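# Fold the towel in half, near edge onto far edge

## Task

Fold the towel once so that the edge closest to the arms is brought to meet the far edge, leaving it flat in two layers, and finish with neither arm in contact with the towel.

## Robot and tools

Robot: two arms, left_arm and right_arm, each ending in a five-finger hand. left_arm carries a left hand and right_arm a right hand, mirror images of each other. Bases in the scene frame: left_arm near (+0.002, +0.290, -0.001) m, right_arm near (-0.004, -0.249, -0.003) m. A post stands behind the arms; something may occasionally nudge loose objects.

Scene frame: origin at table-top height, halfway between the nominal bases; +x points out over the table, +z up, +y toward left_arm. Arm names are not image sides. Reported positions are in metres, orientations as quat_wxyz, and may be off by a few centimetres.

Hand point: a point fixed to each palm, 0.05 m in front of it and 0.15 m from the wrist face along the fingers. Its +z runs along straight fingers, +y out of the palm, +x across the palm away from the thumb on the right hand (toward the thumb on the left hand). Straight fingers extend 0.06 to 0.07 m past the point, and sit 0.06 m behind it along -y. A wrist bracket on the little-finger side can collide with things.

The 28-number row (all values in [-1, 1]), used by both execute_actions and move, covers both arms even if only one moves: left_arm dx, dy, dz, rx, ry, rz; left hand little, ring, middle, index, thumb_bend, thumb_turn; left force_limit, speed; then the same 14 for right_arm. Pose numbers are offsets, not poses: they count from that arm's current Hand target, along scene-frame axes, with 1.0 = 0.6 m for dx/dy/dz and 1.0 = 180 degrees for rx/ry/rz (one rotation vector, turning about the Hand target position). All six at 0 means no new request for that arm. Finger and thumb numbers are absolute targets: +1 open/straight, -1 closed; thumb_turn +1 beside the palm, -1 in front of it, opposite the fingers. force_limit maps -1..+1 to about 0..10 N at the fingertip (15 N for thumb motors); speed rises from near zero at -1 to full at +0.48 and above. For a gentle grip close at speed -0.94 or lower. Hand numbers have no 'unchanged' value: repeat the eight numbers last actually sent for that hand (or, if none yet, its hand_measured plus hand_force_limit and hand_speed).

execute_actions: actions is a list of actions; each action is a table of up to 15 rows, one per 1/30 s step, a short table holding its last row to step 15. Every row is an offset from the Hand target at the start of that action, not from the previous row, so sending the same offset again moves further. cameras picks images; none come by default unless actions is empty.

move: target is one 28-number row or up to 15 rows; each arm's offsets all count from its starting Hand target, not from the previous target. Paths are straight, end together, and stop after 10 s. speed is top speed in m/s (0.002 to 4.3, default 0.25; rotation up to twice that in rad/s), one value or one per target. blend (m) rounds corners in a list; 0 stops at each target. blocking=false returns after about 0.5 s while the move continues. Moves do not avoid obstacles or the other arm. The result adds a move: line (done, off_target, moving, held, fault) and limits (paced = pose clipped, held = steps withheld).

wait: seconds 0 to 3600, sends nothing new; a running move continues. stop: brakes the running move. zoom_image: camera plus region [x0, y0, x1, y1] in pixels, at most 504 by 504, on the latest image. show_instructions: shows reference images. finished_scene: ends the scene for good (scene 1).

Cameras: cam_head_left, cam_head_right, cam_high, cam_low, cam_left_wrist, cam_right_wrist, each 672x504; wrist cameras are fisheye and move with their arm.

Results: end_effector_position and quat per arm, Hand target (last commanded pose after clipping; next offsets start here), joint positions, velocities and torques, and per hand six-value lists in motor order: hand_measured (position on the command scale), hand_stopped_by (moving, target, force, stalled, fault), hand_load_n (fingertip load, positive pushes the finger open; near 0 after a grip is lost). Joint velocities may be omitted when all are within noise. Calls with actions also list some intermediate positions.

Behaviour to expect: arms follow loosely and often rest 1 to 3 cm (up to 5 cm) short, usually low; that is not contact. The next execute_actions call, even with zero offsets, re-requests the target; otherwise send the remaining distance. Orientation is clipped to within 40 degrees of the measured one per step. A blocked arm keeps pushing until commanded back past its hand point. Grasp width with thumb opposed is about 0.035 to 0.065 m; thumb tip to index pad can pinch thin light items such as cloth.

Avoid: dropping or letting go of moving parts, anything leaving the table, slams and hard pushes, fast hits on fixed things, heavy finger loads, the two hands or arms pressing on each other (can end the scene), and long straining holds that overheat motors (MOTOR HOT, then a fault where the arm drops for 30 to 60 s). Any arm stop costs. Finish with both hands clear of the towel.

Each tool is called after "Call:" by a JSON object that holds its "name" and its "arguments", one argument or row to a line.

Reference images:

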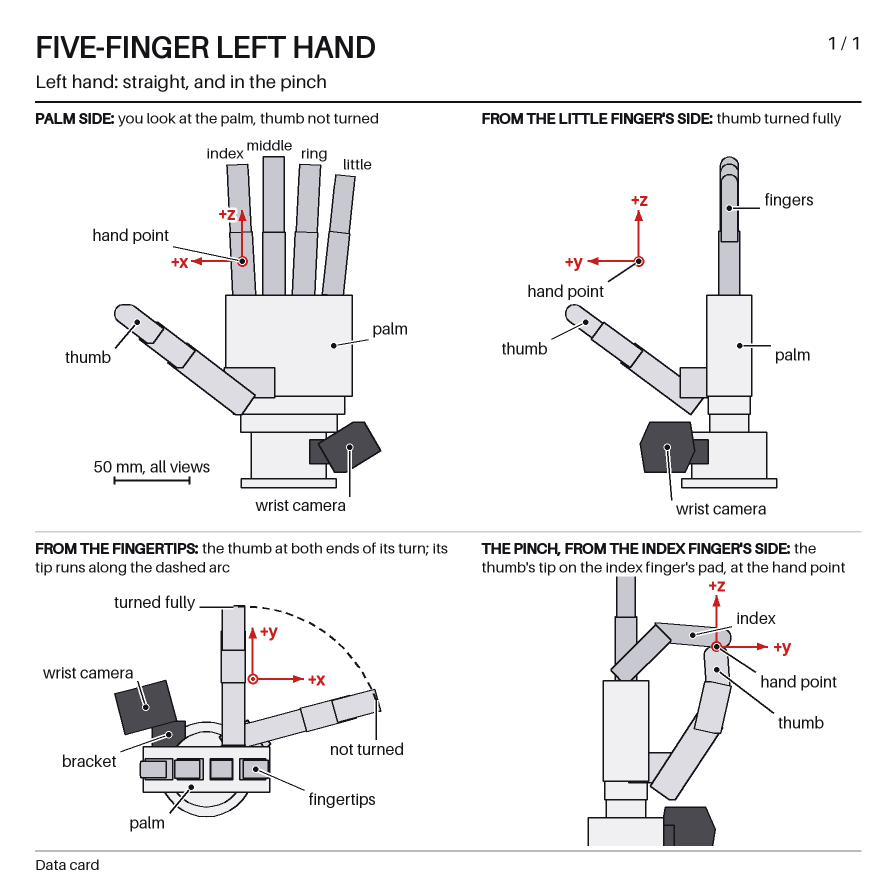

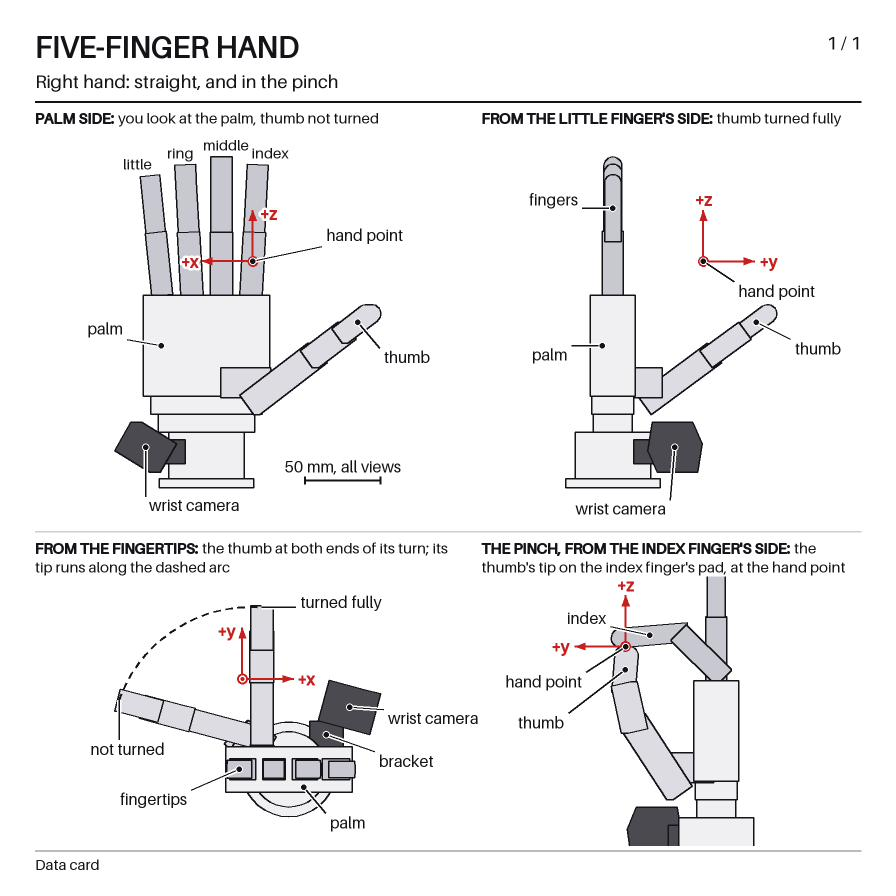

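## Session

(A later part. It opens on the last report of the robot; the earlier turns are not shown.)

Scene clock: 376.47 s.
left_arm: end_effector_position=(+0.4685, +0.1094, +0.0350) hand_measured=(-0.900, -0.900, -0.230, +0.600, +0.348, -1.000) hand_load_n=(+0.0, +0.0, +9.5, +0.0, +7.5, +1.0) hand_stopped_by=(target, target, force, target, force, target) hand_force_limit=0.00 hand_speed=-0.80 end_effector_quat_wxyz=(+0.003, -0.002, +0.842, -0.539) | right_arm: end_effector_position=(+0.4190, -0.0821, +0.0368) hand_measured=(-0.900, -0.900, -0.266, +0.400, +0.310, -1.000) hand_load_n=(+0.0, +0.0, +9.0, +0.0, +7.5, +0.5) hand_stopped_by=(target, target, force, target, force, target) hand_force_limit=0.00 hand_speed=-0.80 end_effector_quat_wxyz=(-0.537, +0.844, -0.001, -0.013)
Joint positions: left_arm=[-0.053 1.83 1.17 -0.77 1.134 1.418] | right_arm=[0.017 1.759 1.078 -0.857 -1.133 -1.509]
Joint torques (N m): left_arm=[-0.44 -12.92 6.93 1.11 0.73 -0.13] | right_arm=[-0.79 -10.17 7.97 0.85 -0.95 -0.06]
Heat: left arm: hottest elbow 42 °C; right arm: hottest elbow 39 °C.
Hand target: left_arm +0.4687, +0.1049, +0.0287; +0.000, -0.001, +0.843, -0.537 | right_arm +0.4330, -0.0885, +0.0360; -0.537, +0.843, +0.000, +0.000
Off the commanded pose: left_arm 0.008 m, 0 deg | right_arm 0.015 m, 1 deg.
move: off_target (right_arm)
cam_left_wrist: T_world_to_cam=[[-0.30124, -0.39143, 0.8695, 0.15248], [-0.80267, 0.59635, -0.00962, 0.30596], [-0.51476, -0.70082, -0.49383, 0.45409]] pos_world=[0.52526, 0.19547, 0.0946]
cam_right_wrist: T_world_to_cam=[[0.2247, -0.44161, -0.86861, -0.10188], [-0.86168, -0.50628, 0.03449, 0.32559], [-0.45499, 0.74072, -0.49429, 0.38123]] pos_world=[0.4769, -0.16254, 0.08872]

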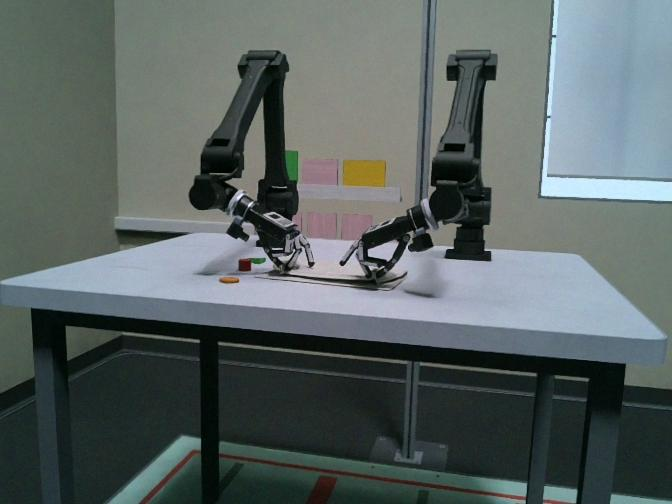

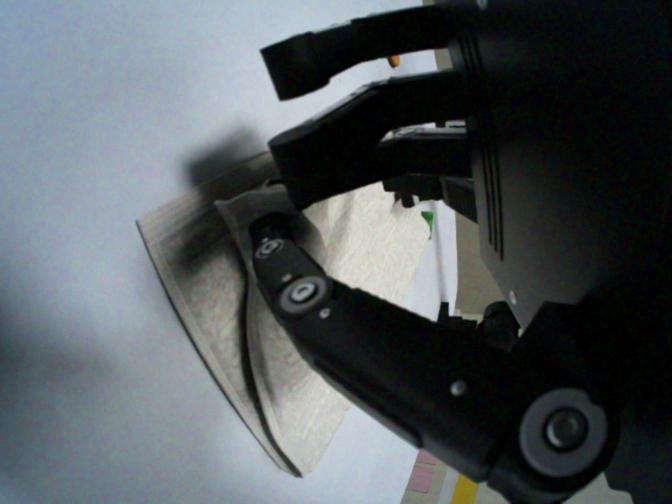

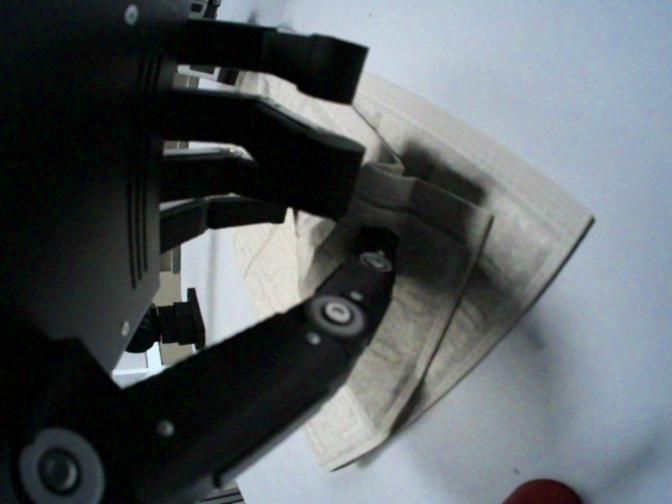

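Call:
{"name": "move", "arguments": {
  "target": [
    [0,0,0,0,0,0,-0.9,-0.9,0.1,0.6,0.6,-1,0,-0.85,0,0,0.004,0,0,0,-0.9,-0.9,0.1,0.4,0.6,-1,0,-0.85],
    [0,0,0.06,0,0,0,-0.9,-0.9,0.1,0.6,0.6,-1,0,-0.85,0,0,0.06,0,0,0,-0.9,-0.9,0.1,0.4,0.6,-1,0,-0.85],
    [0,0.1,0.18,0,0,0,-0.9,-0.9,0.1,0.6,0.6,-1,0,-0.85,0,-0.1,0.18,0,0,0,-0.9,-0.9,0.1,0.4,0.6,-1,0,-0.85]
  ],
  "cameras": ["all"],
  "speed": 0.07
}}

Call:
{"name": "zoom_image", "arguments": {
  "camera": "cam_low",
  "region": [220, 190, 460, 310]
}}

Call:
{"name": "zoom_image", "arguments": {
  "camera": "cam_right_wrist",
  "region": [260, 20, 620, 400]
}}

Call:
{"name": "zoom_image", "arguments": {
  "camera": "cam_left_wrist",
  "region": [60, 60, 400, 420]
}}

Scene clock: 382.27 s.
left_arm: end_effector_position=(+0.4544, +0.1585, +0.1184) hand_measured=(-0.900, -0.900, +0.100, +0.600, +0.600, -1.000) hand_load_n=(+0.0, +0.0, +0.0, -0.5, +0.0, +0.0) hand_stopped_by=(target, target, target, target, target, target) hand_force_limit=0.00 hand_speed=-0.85 end_effector_quat_wxyz=(-0.023, -0.011, +0.843, -0.538) | right_arm: end_effector_position=(+0.4187, -0.1422, +0.1305) hand_measured=(-0.900, -0.900, +0.100, +0.400, +0.600, -1.000) hand_load_n=(+0.0, +0.0, +0.0, +0.0, +0.0, +0.0) hand_stopped_by=(target, target, target, target, target, target) hand_force_limit=0.00 hand_speed=-0.85 end_effector_quat_wxyz=(-0.540, +0.841, -0.009, -0.019)
Joint positions: left_arm=[0.045 1.753 1.311 -1.278 1.131 1.679] | right_arm=[-0.116 1.687 1.255 -1.391 -1.126 -1.803]
Joint torques (N m): left_arm=[1.44 -14.56 10.95 -0.49 0.95 0.04] | right_arm=[-0.32 -11.63 10.13 -0.68 -0.72 -0.14]
Heat: left arm: hottest elbow 42 °C; right arm: hottest elbow 39 °C.
Hand target: left_arm +0.4687, +0.1649, +0.1365; +0.000, -0.001, +0.843, -0.537 | right_arm +0.4331, -0.1485, +0.1440; -0.537, +0.843, +0.000, +0.000
Off the commanded pose: left_arm 0.024 m, 3 deg | right_arm 0.021 m, 2 deg.
move: off_target (left_arm, right_arm)
cam_left_wrist: T_world_to_cam=[[-0.25848, -0.39021, 0.8837, 0.07368], [-0.79426, 0.60655, 0.03551, 0.25533], [-0.54986, -0.6927, -0.46671, 0.5338]] pos_world=[0.51536, 0.24365, 0.17495]
cam_right_wrist: T_world_to_cam=[[0.20432, -0.43657, -0.87616, -0.03679], [-0.86507, -0.49943, 0.04712, 0.29241], [-0.45815, 0.74831, -0.47971, 0.47244]] pos_world=[0.47692, -0.22355, 0.18062]

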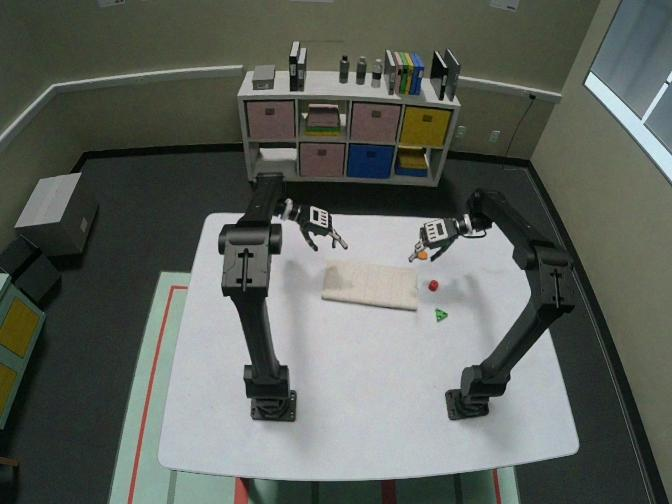

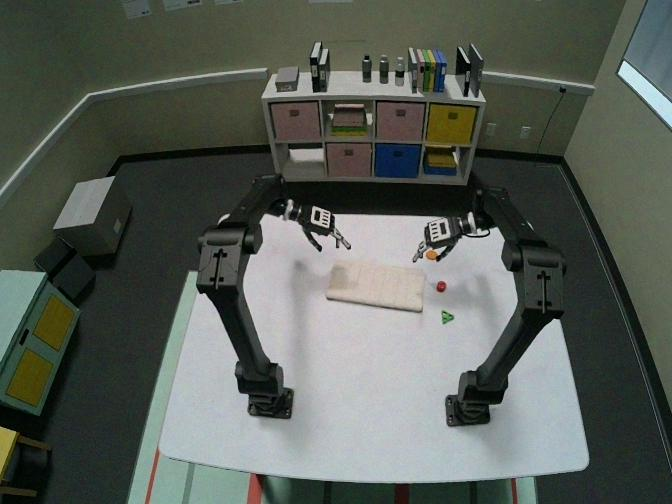

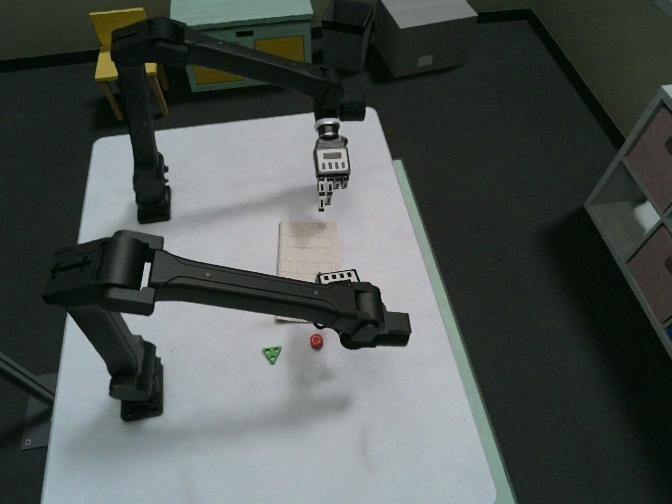

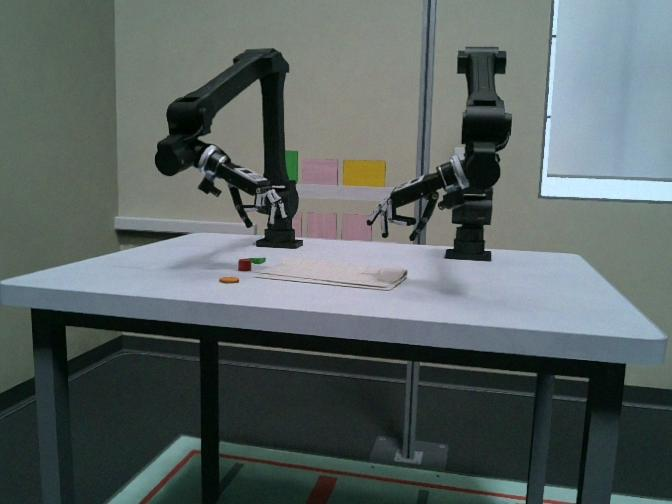

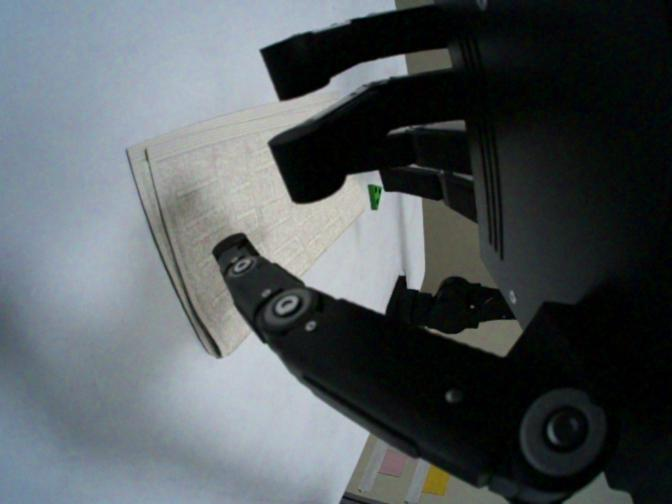

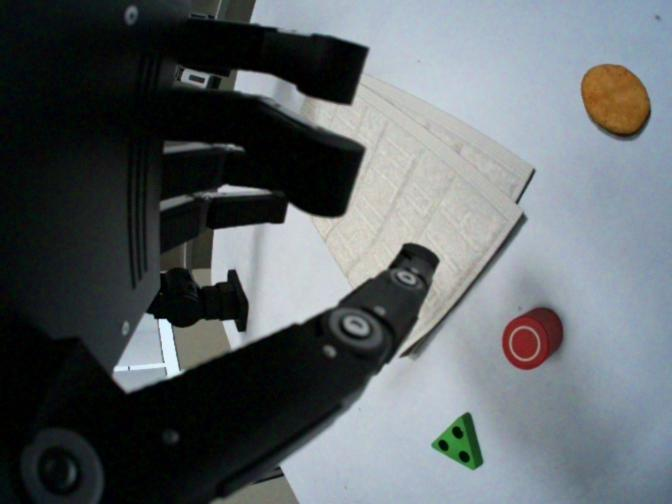

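Scaled by 2.100.

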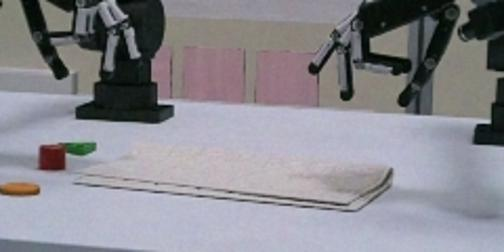

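Scaled by 1.326 from the camera's image (finer frame: 960x720).

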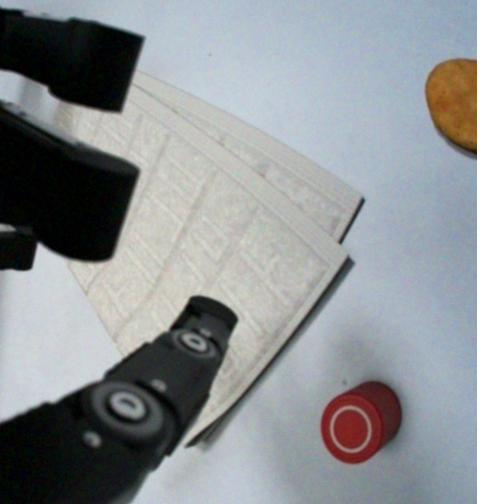

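Scaled by 1.400 from the camera's image (finer frame: 960x720).

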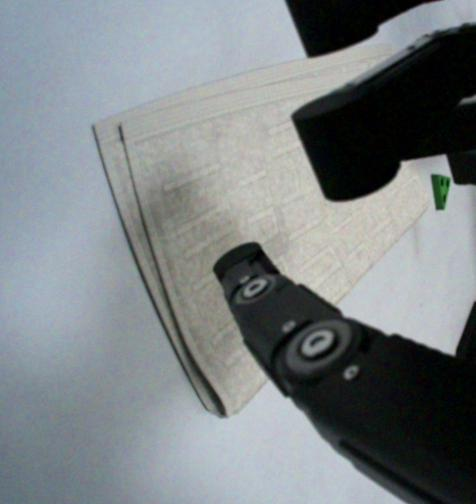

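Call:
{"name": "move", "arguments": {
  "target": [
    [0,0.03,0.05,0,0,0,-0.9,-0.9,0.1,0.6,0.6,-1,0,-0.5,-0.172,-0.019,0.043,0,0,-0.27,0,0,0,0,1,1,0,-0.4],
    [0,0.03,0.05,0,0,0,-0.9,-0.9,0.1,0.6,0.6,-1,0,-0.5,-0.275,0.164,-0.04,0,0,-0.544,0,0,0,0,1,1,0,-0.4]
  ],
  "cameras": ["all"],
  "speed": 0.15
}}

Call:
{"name": "zoom_image", "arguments": {
  "camera": "cam_high",
  "region": [240, 190, 380, 330]
}}

Scene clock: 393.83 s.
left_arm: end_effector_position=(+0.4561, +0.1752, +0.1458) hand_measured=(-0.900, -0.900, +0.100, +0.600, +0.600, -1.000) hand_load_n=(+0.0, +0.0, -0.5, +0.0, +0.0, -0.5) hand_stopped_by=(target, target, target, target, target, target) hand_force_limit=0.00 hand_speed=-0.50 end_effector_quat_wxyz=(-0.026, -0.012, +0.842, -0.539) | right_arm: end_effector_position=(+0.2618, -0.0656, +0.1003) hand_measured=(+0.000, +0.000, +0.000, +0.000, +1.000, +1.000) hand_load_n=(+0.0, +0.0, +0.0, +0.0, +0.0, -0.5) hand_stopped_by=(target, target, target, target, target, target) hand_force_limit=0.00 hand_speed=-0.40 end_effector_quat_wxyz=(+0.338, -0.561, +0.635, -0.410)
Joint positions: left_arm=[0.079 1.749 1.378 -1.43 1.128 1.763] | right_arm=[0.983 0.832 0.41 -0.462 0.973 0.754]
Joint torques (N m): left_arm=[1.79 -14.92 11.15 -0.66 0.83 0.06] | right_arm=[1.32 -0.79 11.82 0.88 0.81 0.06]
Heat: left arm: hottest elbow 44 °C; right arm: hottest elbow 40 °C.
Hand target: left_arm +0.4687, +0.1831, +0.1666; +0.000, -0.001, +0.843, -0.537 | right_arm +0.2679, -0.0502, +0.1199; +0.353, -0.554, +0.636, -0.405
Off the commanded pose: left_arm 0.025 m, 3 deg | right_arm 0.026 m, 2 deg.
move: off_target (left_arm, right_arm)
cam_left_wrist: T_world_to_cam=[[-0.25444, -0.38657, 0.88647, 0.05349], [-0.79315, 0.60788, 0.03743, 0.24448], [-0.55334, -0.69358, -0.46127, 0.55998]] pos_world=[0.51738, 0.26045, 0.20174]
cam_right_wrist: T_world_to_cam=[[-0.48866, -0.19787, -0.84974, 0.19672], [-0.36558, 0.93075, -0.00649, 0.16481], [0.79218, 0.30748, -0.52716, -0.02279]] pos_world=[0.17443, -0.10747, 0.15622]

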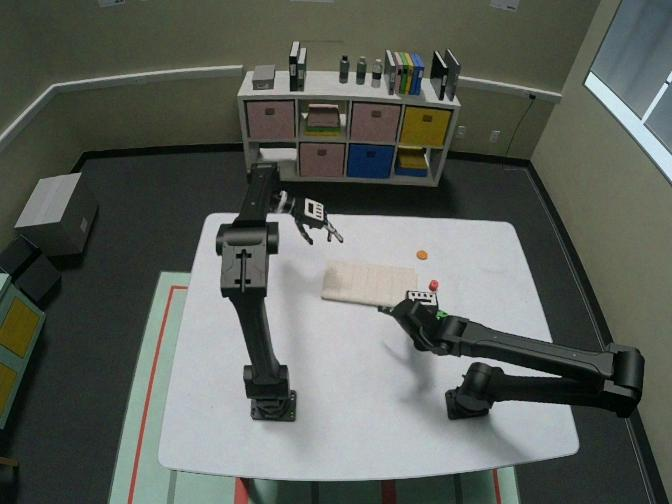

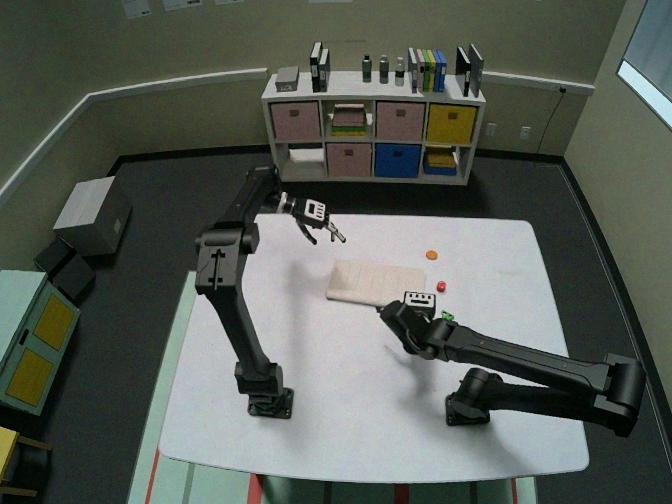

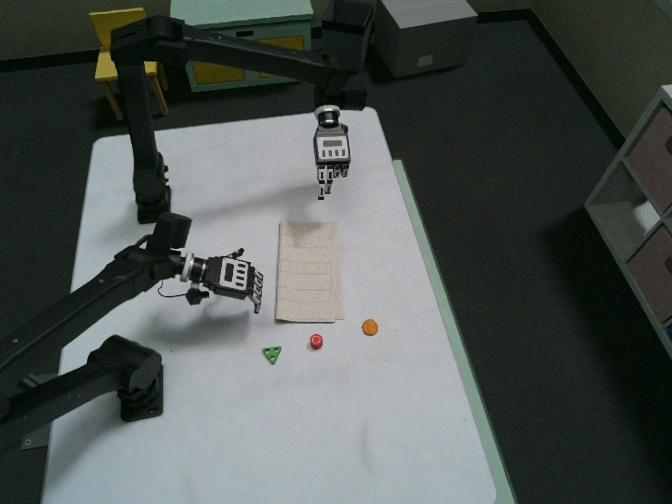

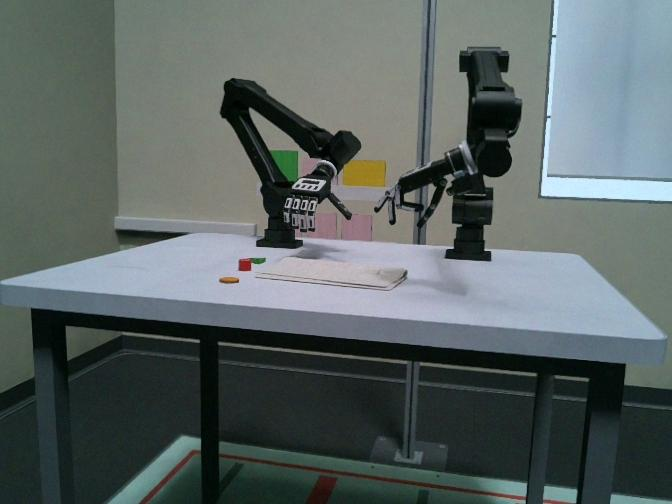

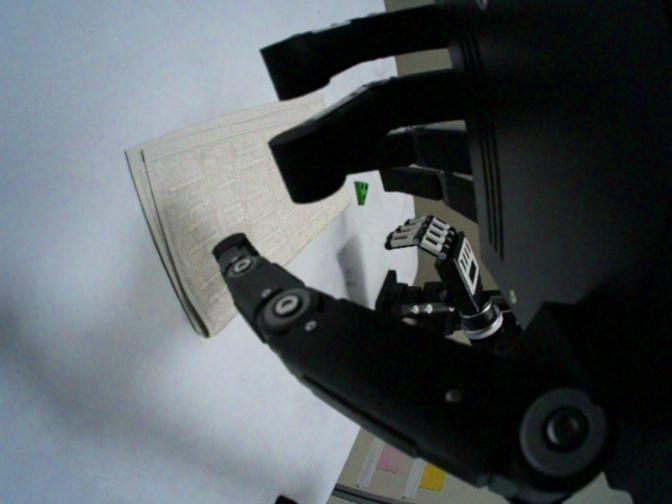

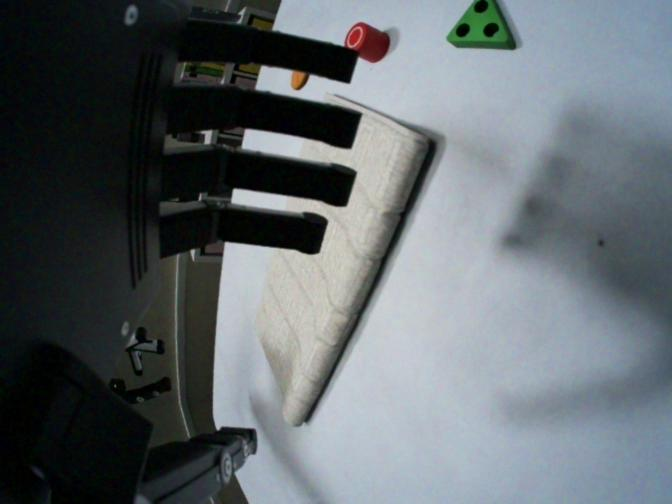

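Scaled by 3.600.

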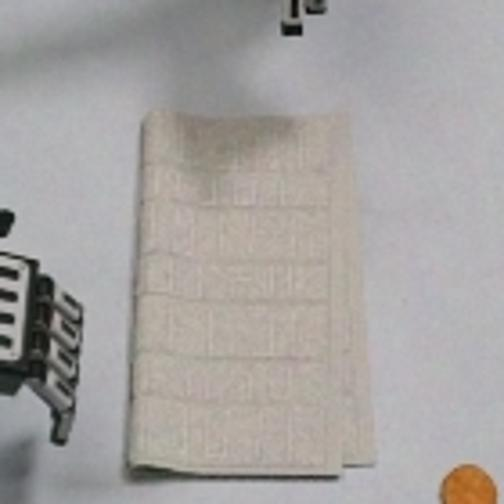

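Call:
{"name": "execute_actions", "arguments": {
  "actions": []
}}

Scene clock: 395.13 s.
left_arm: end_effector_position=(+0.4561, +0.1752, +0.1458) hand_measured=(-0.900, -0.900, +0.100, +0.600, +0.600, -1.000) hand_load_n=(+0.0, +0.0, +0.0, -0.5, +0.0, +0.0) hand_stopped_by=(target, target, target, target, target, target) hand_force_limit=0.00 hand_speed=-0.50 end_effector_quat_wxyz=(-0.026, -0.012, +0.842, -0.539) | right_arm: end_effector_position=(+0.2618, -0.0656, +0.1003) hand_measured=(+0.000, +0.000, +0.000, +0.000, +1.000, +1.000) hand_load_n=(+0.0, +0.0, +0.0, +0.0, +0.0, -0.5) hand_stopped_by=(target, target, target, target, target, target) hand_force_limit=0.00 hand_speed=-0.40 end_effector_quat_wxyz=(+0.338, -0.561, +0.635, -0.410)
Joint positions: left_arm=[0.079 1.749 1.378 -1.43 1.128 1.763] | right_arm=[0.983 0.832 0.41 -0.462 0.973 0.755]
Joint velocities: within noise
Joint torques (N m): left_arm=[1.9 -15.21 11.14 -0.65 0.83 0.06] | right_arm=[1.32 -0.85 11.82 0.91 0.81 0.09]
Motor temperatures (°C): left_arm=[27 33 44 25 32 27] | right_arm=[30 33 40 28 30 28]
Heat: left arm: hottest elbow 44 °C; right arm: hottest elbow 40 °C.
Hand target: left_arm +0.4687, +0.1831, +0.1666; +0.000, -0.001, +0.843, -0.537 | right_arm +0.2679, -0.0502, +0.1199; +0.353, -0.554, +0.636, -0.405
Off the commanded pose: left_arm 0.025 m, 3 deg | right_arm 0.026 m, 2 deg.
camera_calibration:
cam_left_wrist: T_world_to_cam=[[-0.25444, -0.38657, 0.88647, 0.05349], [-0.79315, 0.60788, 0.03743, 0.24448], [-0.55334, -0.69358, -0.46127, 0.55998]] pos_world=[0.51738, 0.26045, 0.20174]
cam_right_wrist: T_world_to_cam=[[-0.48862, -0.1975, -0.84985, 0.19677], [-0.36539, 0.93083, -0.00624, 0.16475], [0.7923, 0.30748, -0.52699, -0.02284]] pos_world=[0.17443, -0.10747, 0.15622]

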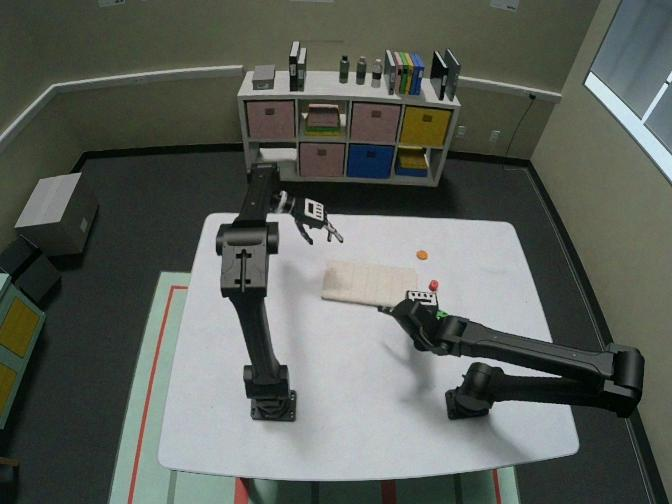

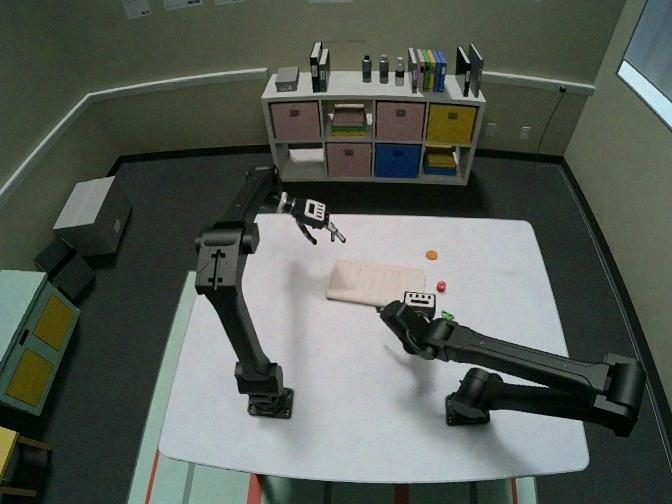

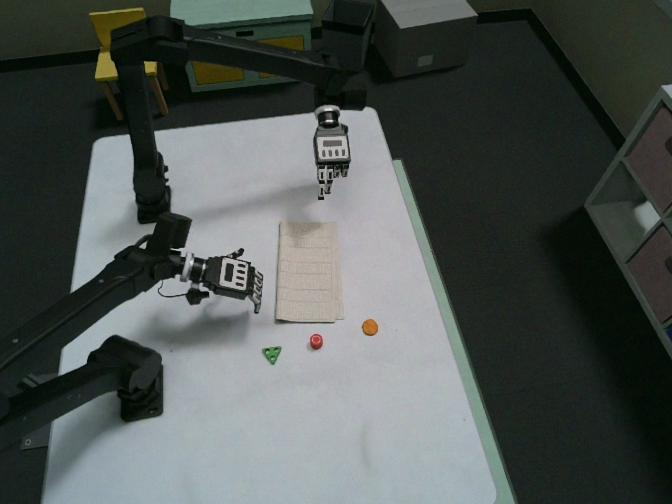

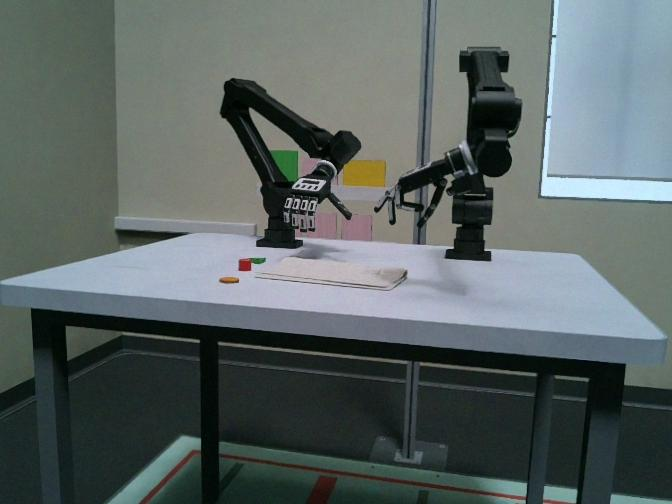

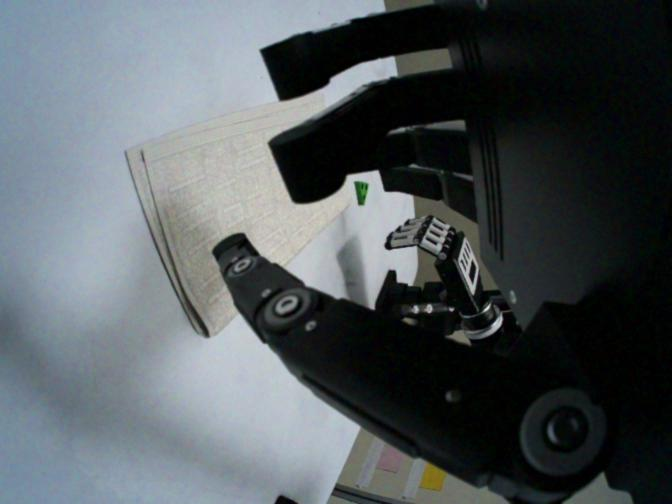

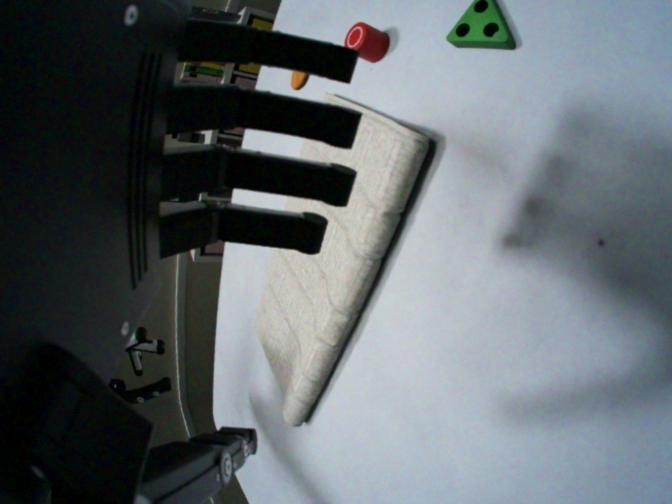

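Call:
{"name": "move", "arguments": {
  "target": [-0.0187,-0.380,-0.111,0,0,0,-0.9,-0.9,0.0,-0.9,0.15,-1,0,-0.5,0.1643,-0.0083,0.033,0,0,0,0,0,0,0,1,1,0,-0.4],
  "speed": 0.12,
  "cameras": ["cam_high","cam_left_wrist","cam_right_wrist"]
}}

Scene clock: 401.27 s.
left_arm: end_effector_position=(+0.4572, -0.0401, +0.1052) hand_measured=(-0.900, -0.900, +0.000, -0.268, +0.152, -1.000) hand_load_n=(+0.0, +0.0, +0.0, +7.5, +4.5, +0.0) hand_stopped_by=(target, target, target, force, target, target) hand_force_limit=0.00 hand_speed=-0.50 end_effector_quat_wxyz=(+0.002, -0.001, +0.844, -0.537) | right_arm: end_effector_position=(+0.3481, -0.0651, +0.1169) hand_measured=(+0.000, +0.000, +0.000, +0.000, +1.000, +1.000) hand_load_n=(+0.0, +0.0, +0.0, +0.0, +0.0, -0.5) hand_stopped_by=(target, target, target, target, target, target) hand_force_limit=0.00 hand_speed=-0.40 end_effector_quat_wxyz=(+0.333, -0.568, +0.635, -0.404)
Joint positions: left_arm=[-0.348 1.715 1.185 -0.398 1.013 0.851] | right_arm=[0.7 1 0.516 -0.184 0.752 0.454]
Joint torques (N m): left_arm=[-0.26 -12.51 8.12 1.99 0.63 -0.15] | right_arm=[-0.44 -2.73 11.86 2.59 0.24 -0.07]
Heat: left arm: hottest elbow 44 °C; right arm: hottest elbow 40 °C.
Hand target: left_arm +0.4574, -0.0451, +0.1001; +0.000, -0.001, +0.843, -0.537 | right_arm +0.3665, -0.0551, +0.1397; +0.353, -0.553, +0.636, -0.405
Off the commanded pose: left_arm 0.007 m, 0 deg | right_arm 0.031 m, 3 deg.
move: off_target (right_arm)
cam_left_wrist: T_world_to_cam=[[-0.30184, -0.39484, 0.86776, 0.0299], [-0.80048, 0.59933, -0.00574, 0.38537], [-0.51781, -0.69635, -0.49696, 0.38]] pos_world=[0.51427, 0.04545, 0.16511]
cam_right_wrist: T_world_to_cam=[[-0.50376, -0.2043, -0.83934, 0.25675], [-0.37487, 0.92708, -0.00066, 0.19824], [0.77826, 0.31431, -0.54361, -0.07529]] pos_world=[0.26226, -0.10766, 0.1747]

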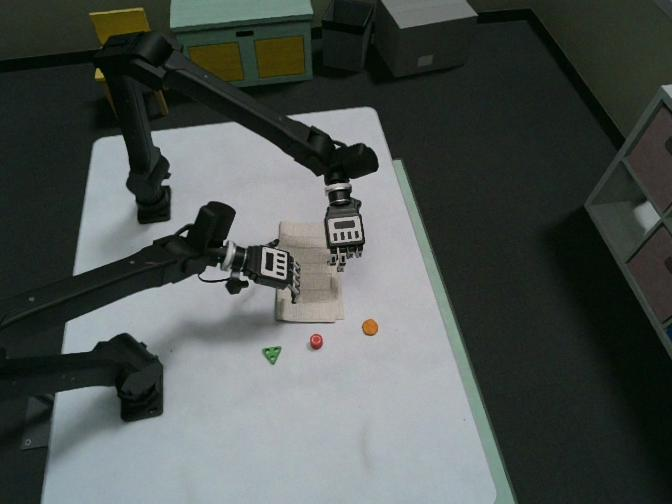

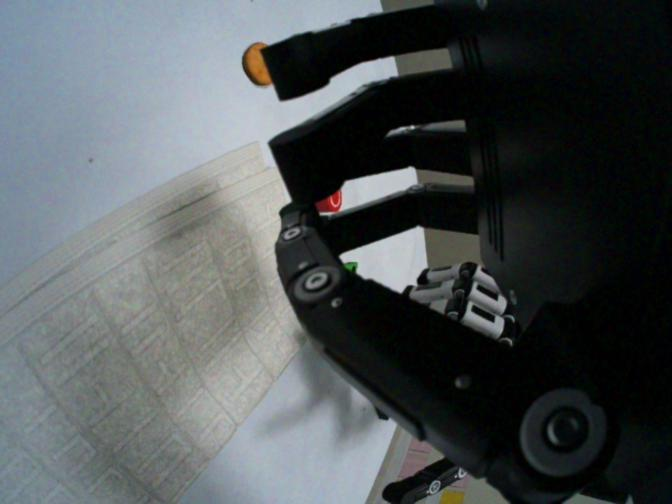

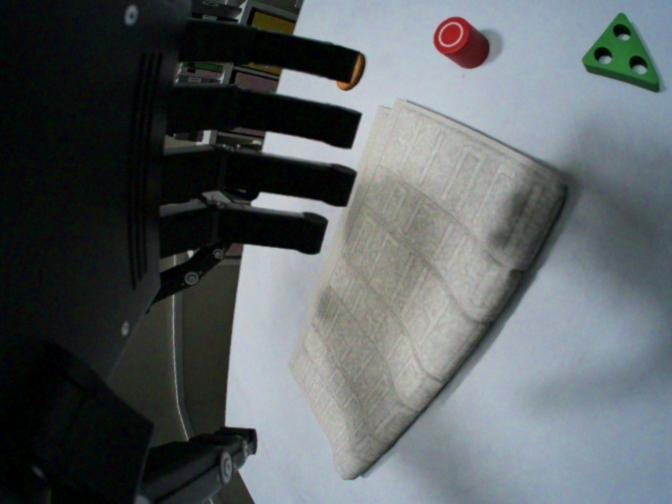

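Call:
{"name": "move", "arguments": {
  "target": [-0.0163,-0.0225,-0.1,0,0,0,-0.9,-0.9,0.0,0.3,0.2,-1,0,-0.5,0,0,0,0,0,0,0,0,0,0,1,1,0,-0.4],
  "speed": 0.1,
  "cameras": ["cam_high","cam_left_wrist","cam_right_wrist","cam_low"]
}}

Call:
{"name": "zoom_image", "arguments": {
  "camera": "cam_high",
  "region": [240, 190, 380, 330]
}}

Scene clock: 403.27 s.
left_arm: end_effector_position=(+0.4491, -0.0511, +0.0429) hand_measured=(-0.900, -0.900, +0.000, +0.300, +0.200, -1.000) hand_load_n=(+0.0, +0.0, +0.0, -0.5, +0.0, +0.0) hand_stopped_by=(target, target, target, target, target, target) hand_force_limit=0.00 hand_speed=-0.50 end_effector_quat_wxyz=(+0.001, -0.004, +0.844, -0.536) | right_arm: end_effector_position=(+0.3481, -0.0651, +0.1169) hand_measured=(+0.000, +0.000, +0.000, +0.000, +1.000, +1.000) hand_load_n=(+0.0, +0.0, +0.0, +0.0, +0.0, +0.0) hand_stopped_by=(target, target, target, target, target, target) hand_force_limit=0.00 hand_speed=-0.40 end_effector_quat_wxyz=(+0.333, -0.568, +0.635, -0.404)
Joint positions: left_arm=[-0.374 1.801 1.104 -0.198 0.994 0.806] | right_arm=[0.7 1 0.516 -0.184 0.752 0.454]
Joint torques (N m): left_arm=[-0.67 -12.98 7.53 1.88 0.6 -0.19] | right_arm=[-0.44 -2.73 11.86 2.59 0.24 -0.07]
Heat: left arm: hottest elbow 44 °C; right arm: hottest elbow 41 °C.
Hand target: left_arm +0.4476, -0.0585, +0.0400; +0.000, -0.001, +0.843, -0.537 | right_arm +0.3665, -0.0551, +0.1397; +0.353, -0.553, +0.636, -0.405
Off the commanded pose: left_arm 0.008 m, 0 deg | right_arm 0.031 m, 3 deg.
move: done
cam_left_wrist: T_world_to_cam=[[-0.29609, -0.39794, 0.86832, 0.0743], [-0.80349, 0.59532, -0.00116, 0.38609], [-0.51646, -0.69803, -0.49601, 0.33643]] pos_world=[0.50597, 0.03456, 0.10281]
cam_right_wrist: T_world_to_cam=[[-0.50376, -0.2043, -0.83934, 0.25675], [-0.37487, 0.92708, -0.00066, 0.19824], [0.77826, 0.31431, -0.54361, -0.07529]] pos_world=[0.26226, -0.10766, 0.1747]
Images, in order (width x height): cam_high 672x504, cam_low 672x504, cam_left_wrist 672x504, cam_right_wrist 672x504.

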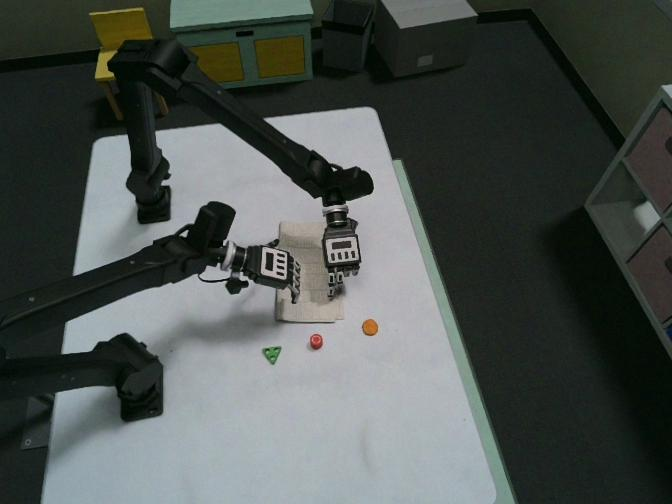

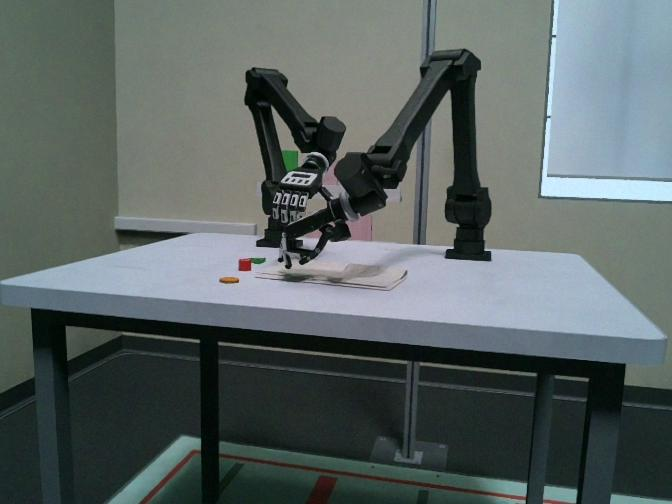

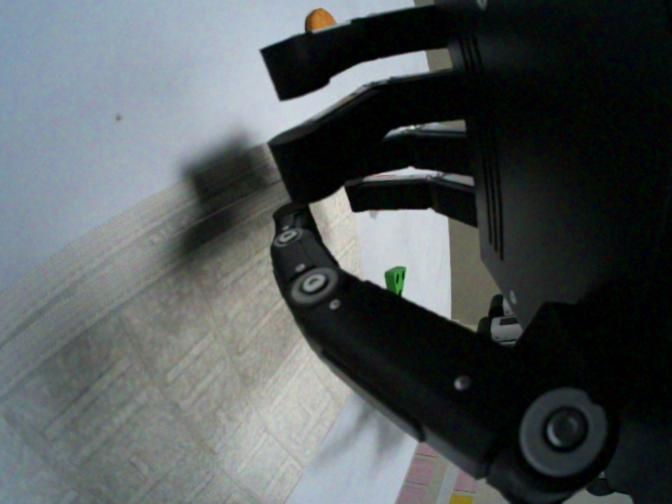

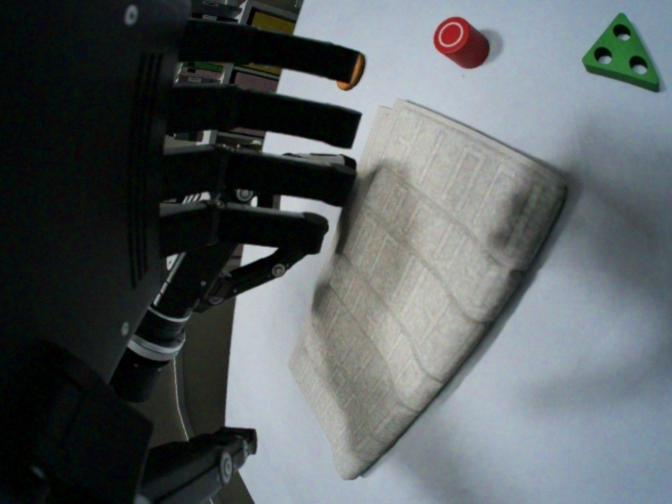

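Scaled by 3.600.

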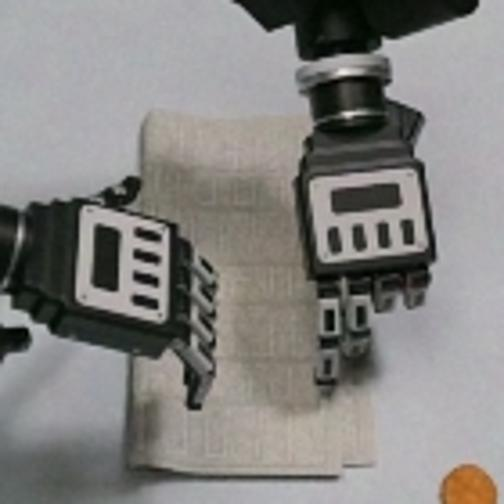

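Call:
{"name": "move", "arguments": {
  "target": [0,0,-0.07,0,0,0,-0.9,-0.9,0.0,0.3,0.2,-1,0,-0.5,0,0,0,0,0,0,0,0,0,0,1,1,0,-0.4],
  "speed": 0.06,
  "cameras": ["cam_high","cam_left_wrist","cam_right_wrist"]
}}

Call:
{"name": "zoom_image", "arguments": {
  "camera": "cam_high",
  "region": [240, 190, 380, 330]
}}

Scene clock: 404.87 s.
left_arm: end_effector_position=(+0.4551, -0.0551, +0.0207) hand_measured=(-0.900, -0.900, +0.000, +0.300, +0.200, -1.000) hand_load_n=(+0.0, +0.0, -2.0, +0.0, +0.5, +0.0) hand_stopped_by=(target, target, target, target, target, target) hand_force_limit=0.00 hand_speed=-0.50 end_effector_quat_wxyz=(+0.012, +0.004, +0.838, -0.545) | right_arm: end_effector_position=(+0.3481, -0.0651, +0.1169) hand_measured=(+0.000, +0.000, +0.000, +0.000, +1.000, +1.000) hand_load_n=(+0.0, +0.0, +0.0, +0.0, +0.0, +0.0) hand_stopped_by=(target, target, target, target, target, target) hand_force_limit=0.00 hand_speed=-0.40 end_effector_quat_wxyz=(+0.333, -0.568, +0.635, -0.404)
Joint positions: left_arm=[-0.374 1.851 1.088 -0.092 1.003 0.796] | right_arm=[0.7 1 0.516 -0.184 0.752 0.454]
Joint torques (N m): left_arm=[-0.79 -11.34 6.24 1.91 0.13 -0.08] | right_arm=[-0.5 -2.78 11.86 2.59 0.24 -0.07]
Heat: left arm: hottest elbow 44 °C; right arm: hottest elbow 41 °C.
Hand target: left_arm +0.4477, -0.0585, -0.0020; +0.000, -0.001, +0.843, -0.537 | right_arm +0.3665, -0.0551, +0.1397; +0.353, -0.553, +0.636, -0.405
Off the commanded pose: left_arm 0.024 m, 2 deg | right_arm 0.031 m, 3 deg.
move: off_target (left_arm)
cam_left_wrist: T_world_to_cam=[[-0.31967, -0.37866, 0.86858, 0.10566], [-0.80189, 0.59643, -0.03511, 0.39324], [-0.50476, -0.70773, -0.4943, 0.31978]] pos_world=[0.51053, 0.03179, 0.0801]
cam_right_wrist: T_world_to_cam=[[-0.50376, -0.2043, -0.83934, 0.25675], [-0.37487, 0.92708, -0.00066, 0.19824], [0.77826, 0.31431, -0.54361, -0.07529]] pos_world=[0.26226, -0.10766, 0.1747]

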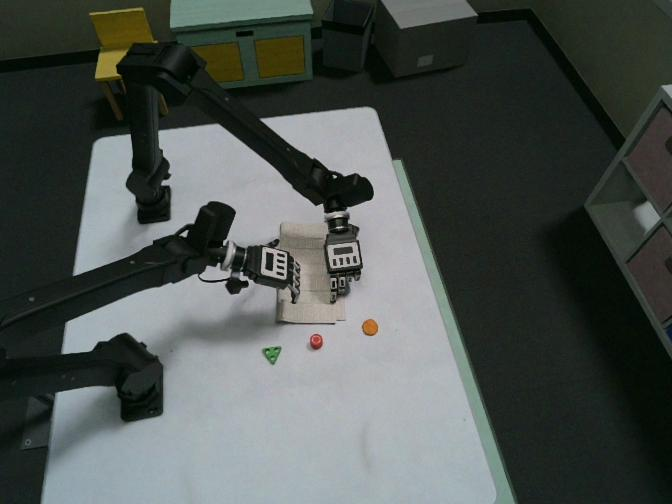

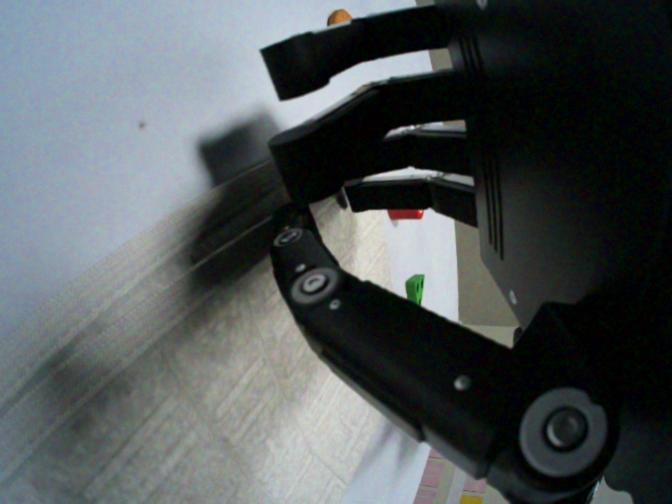

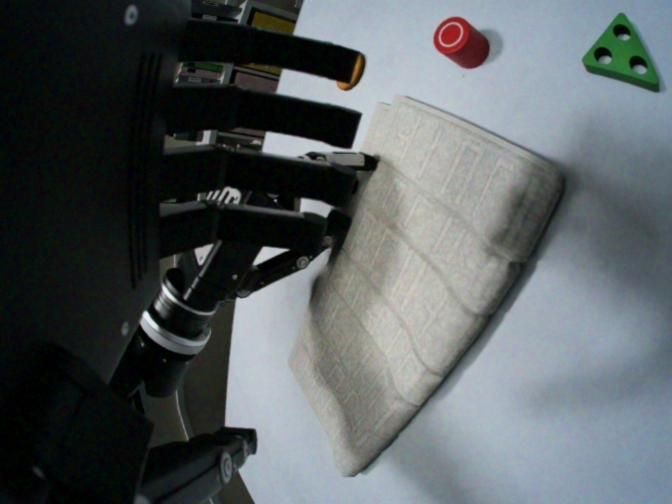

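Scaled by 3.600.

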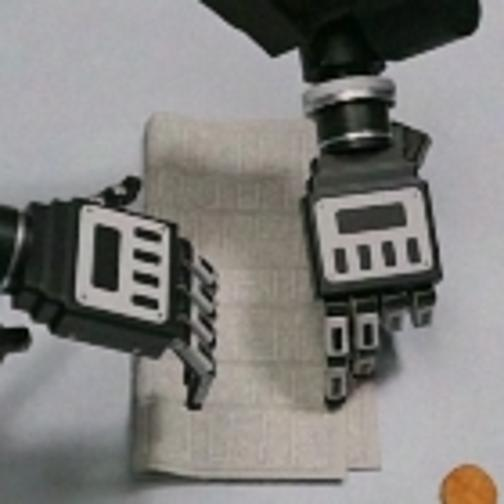

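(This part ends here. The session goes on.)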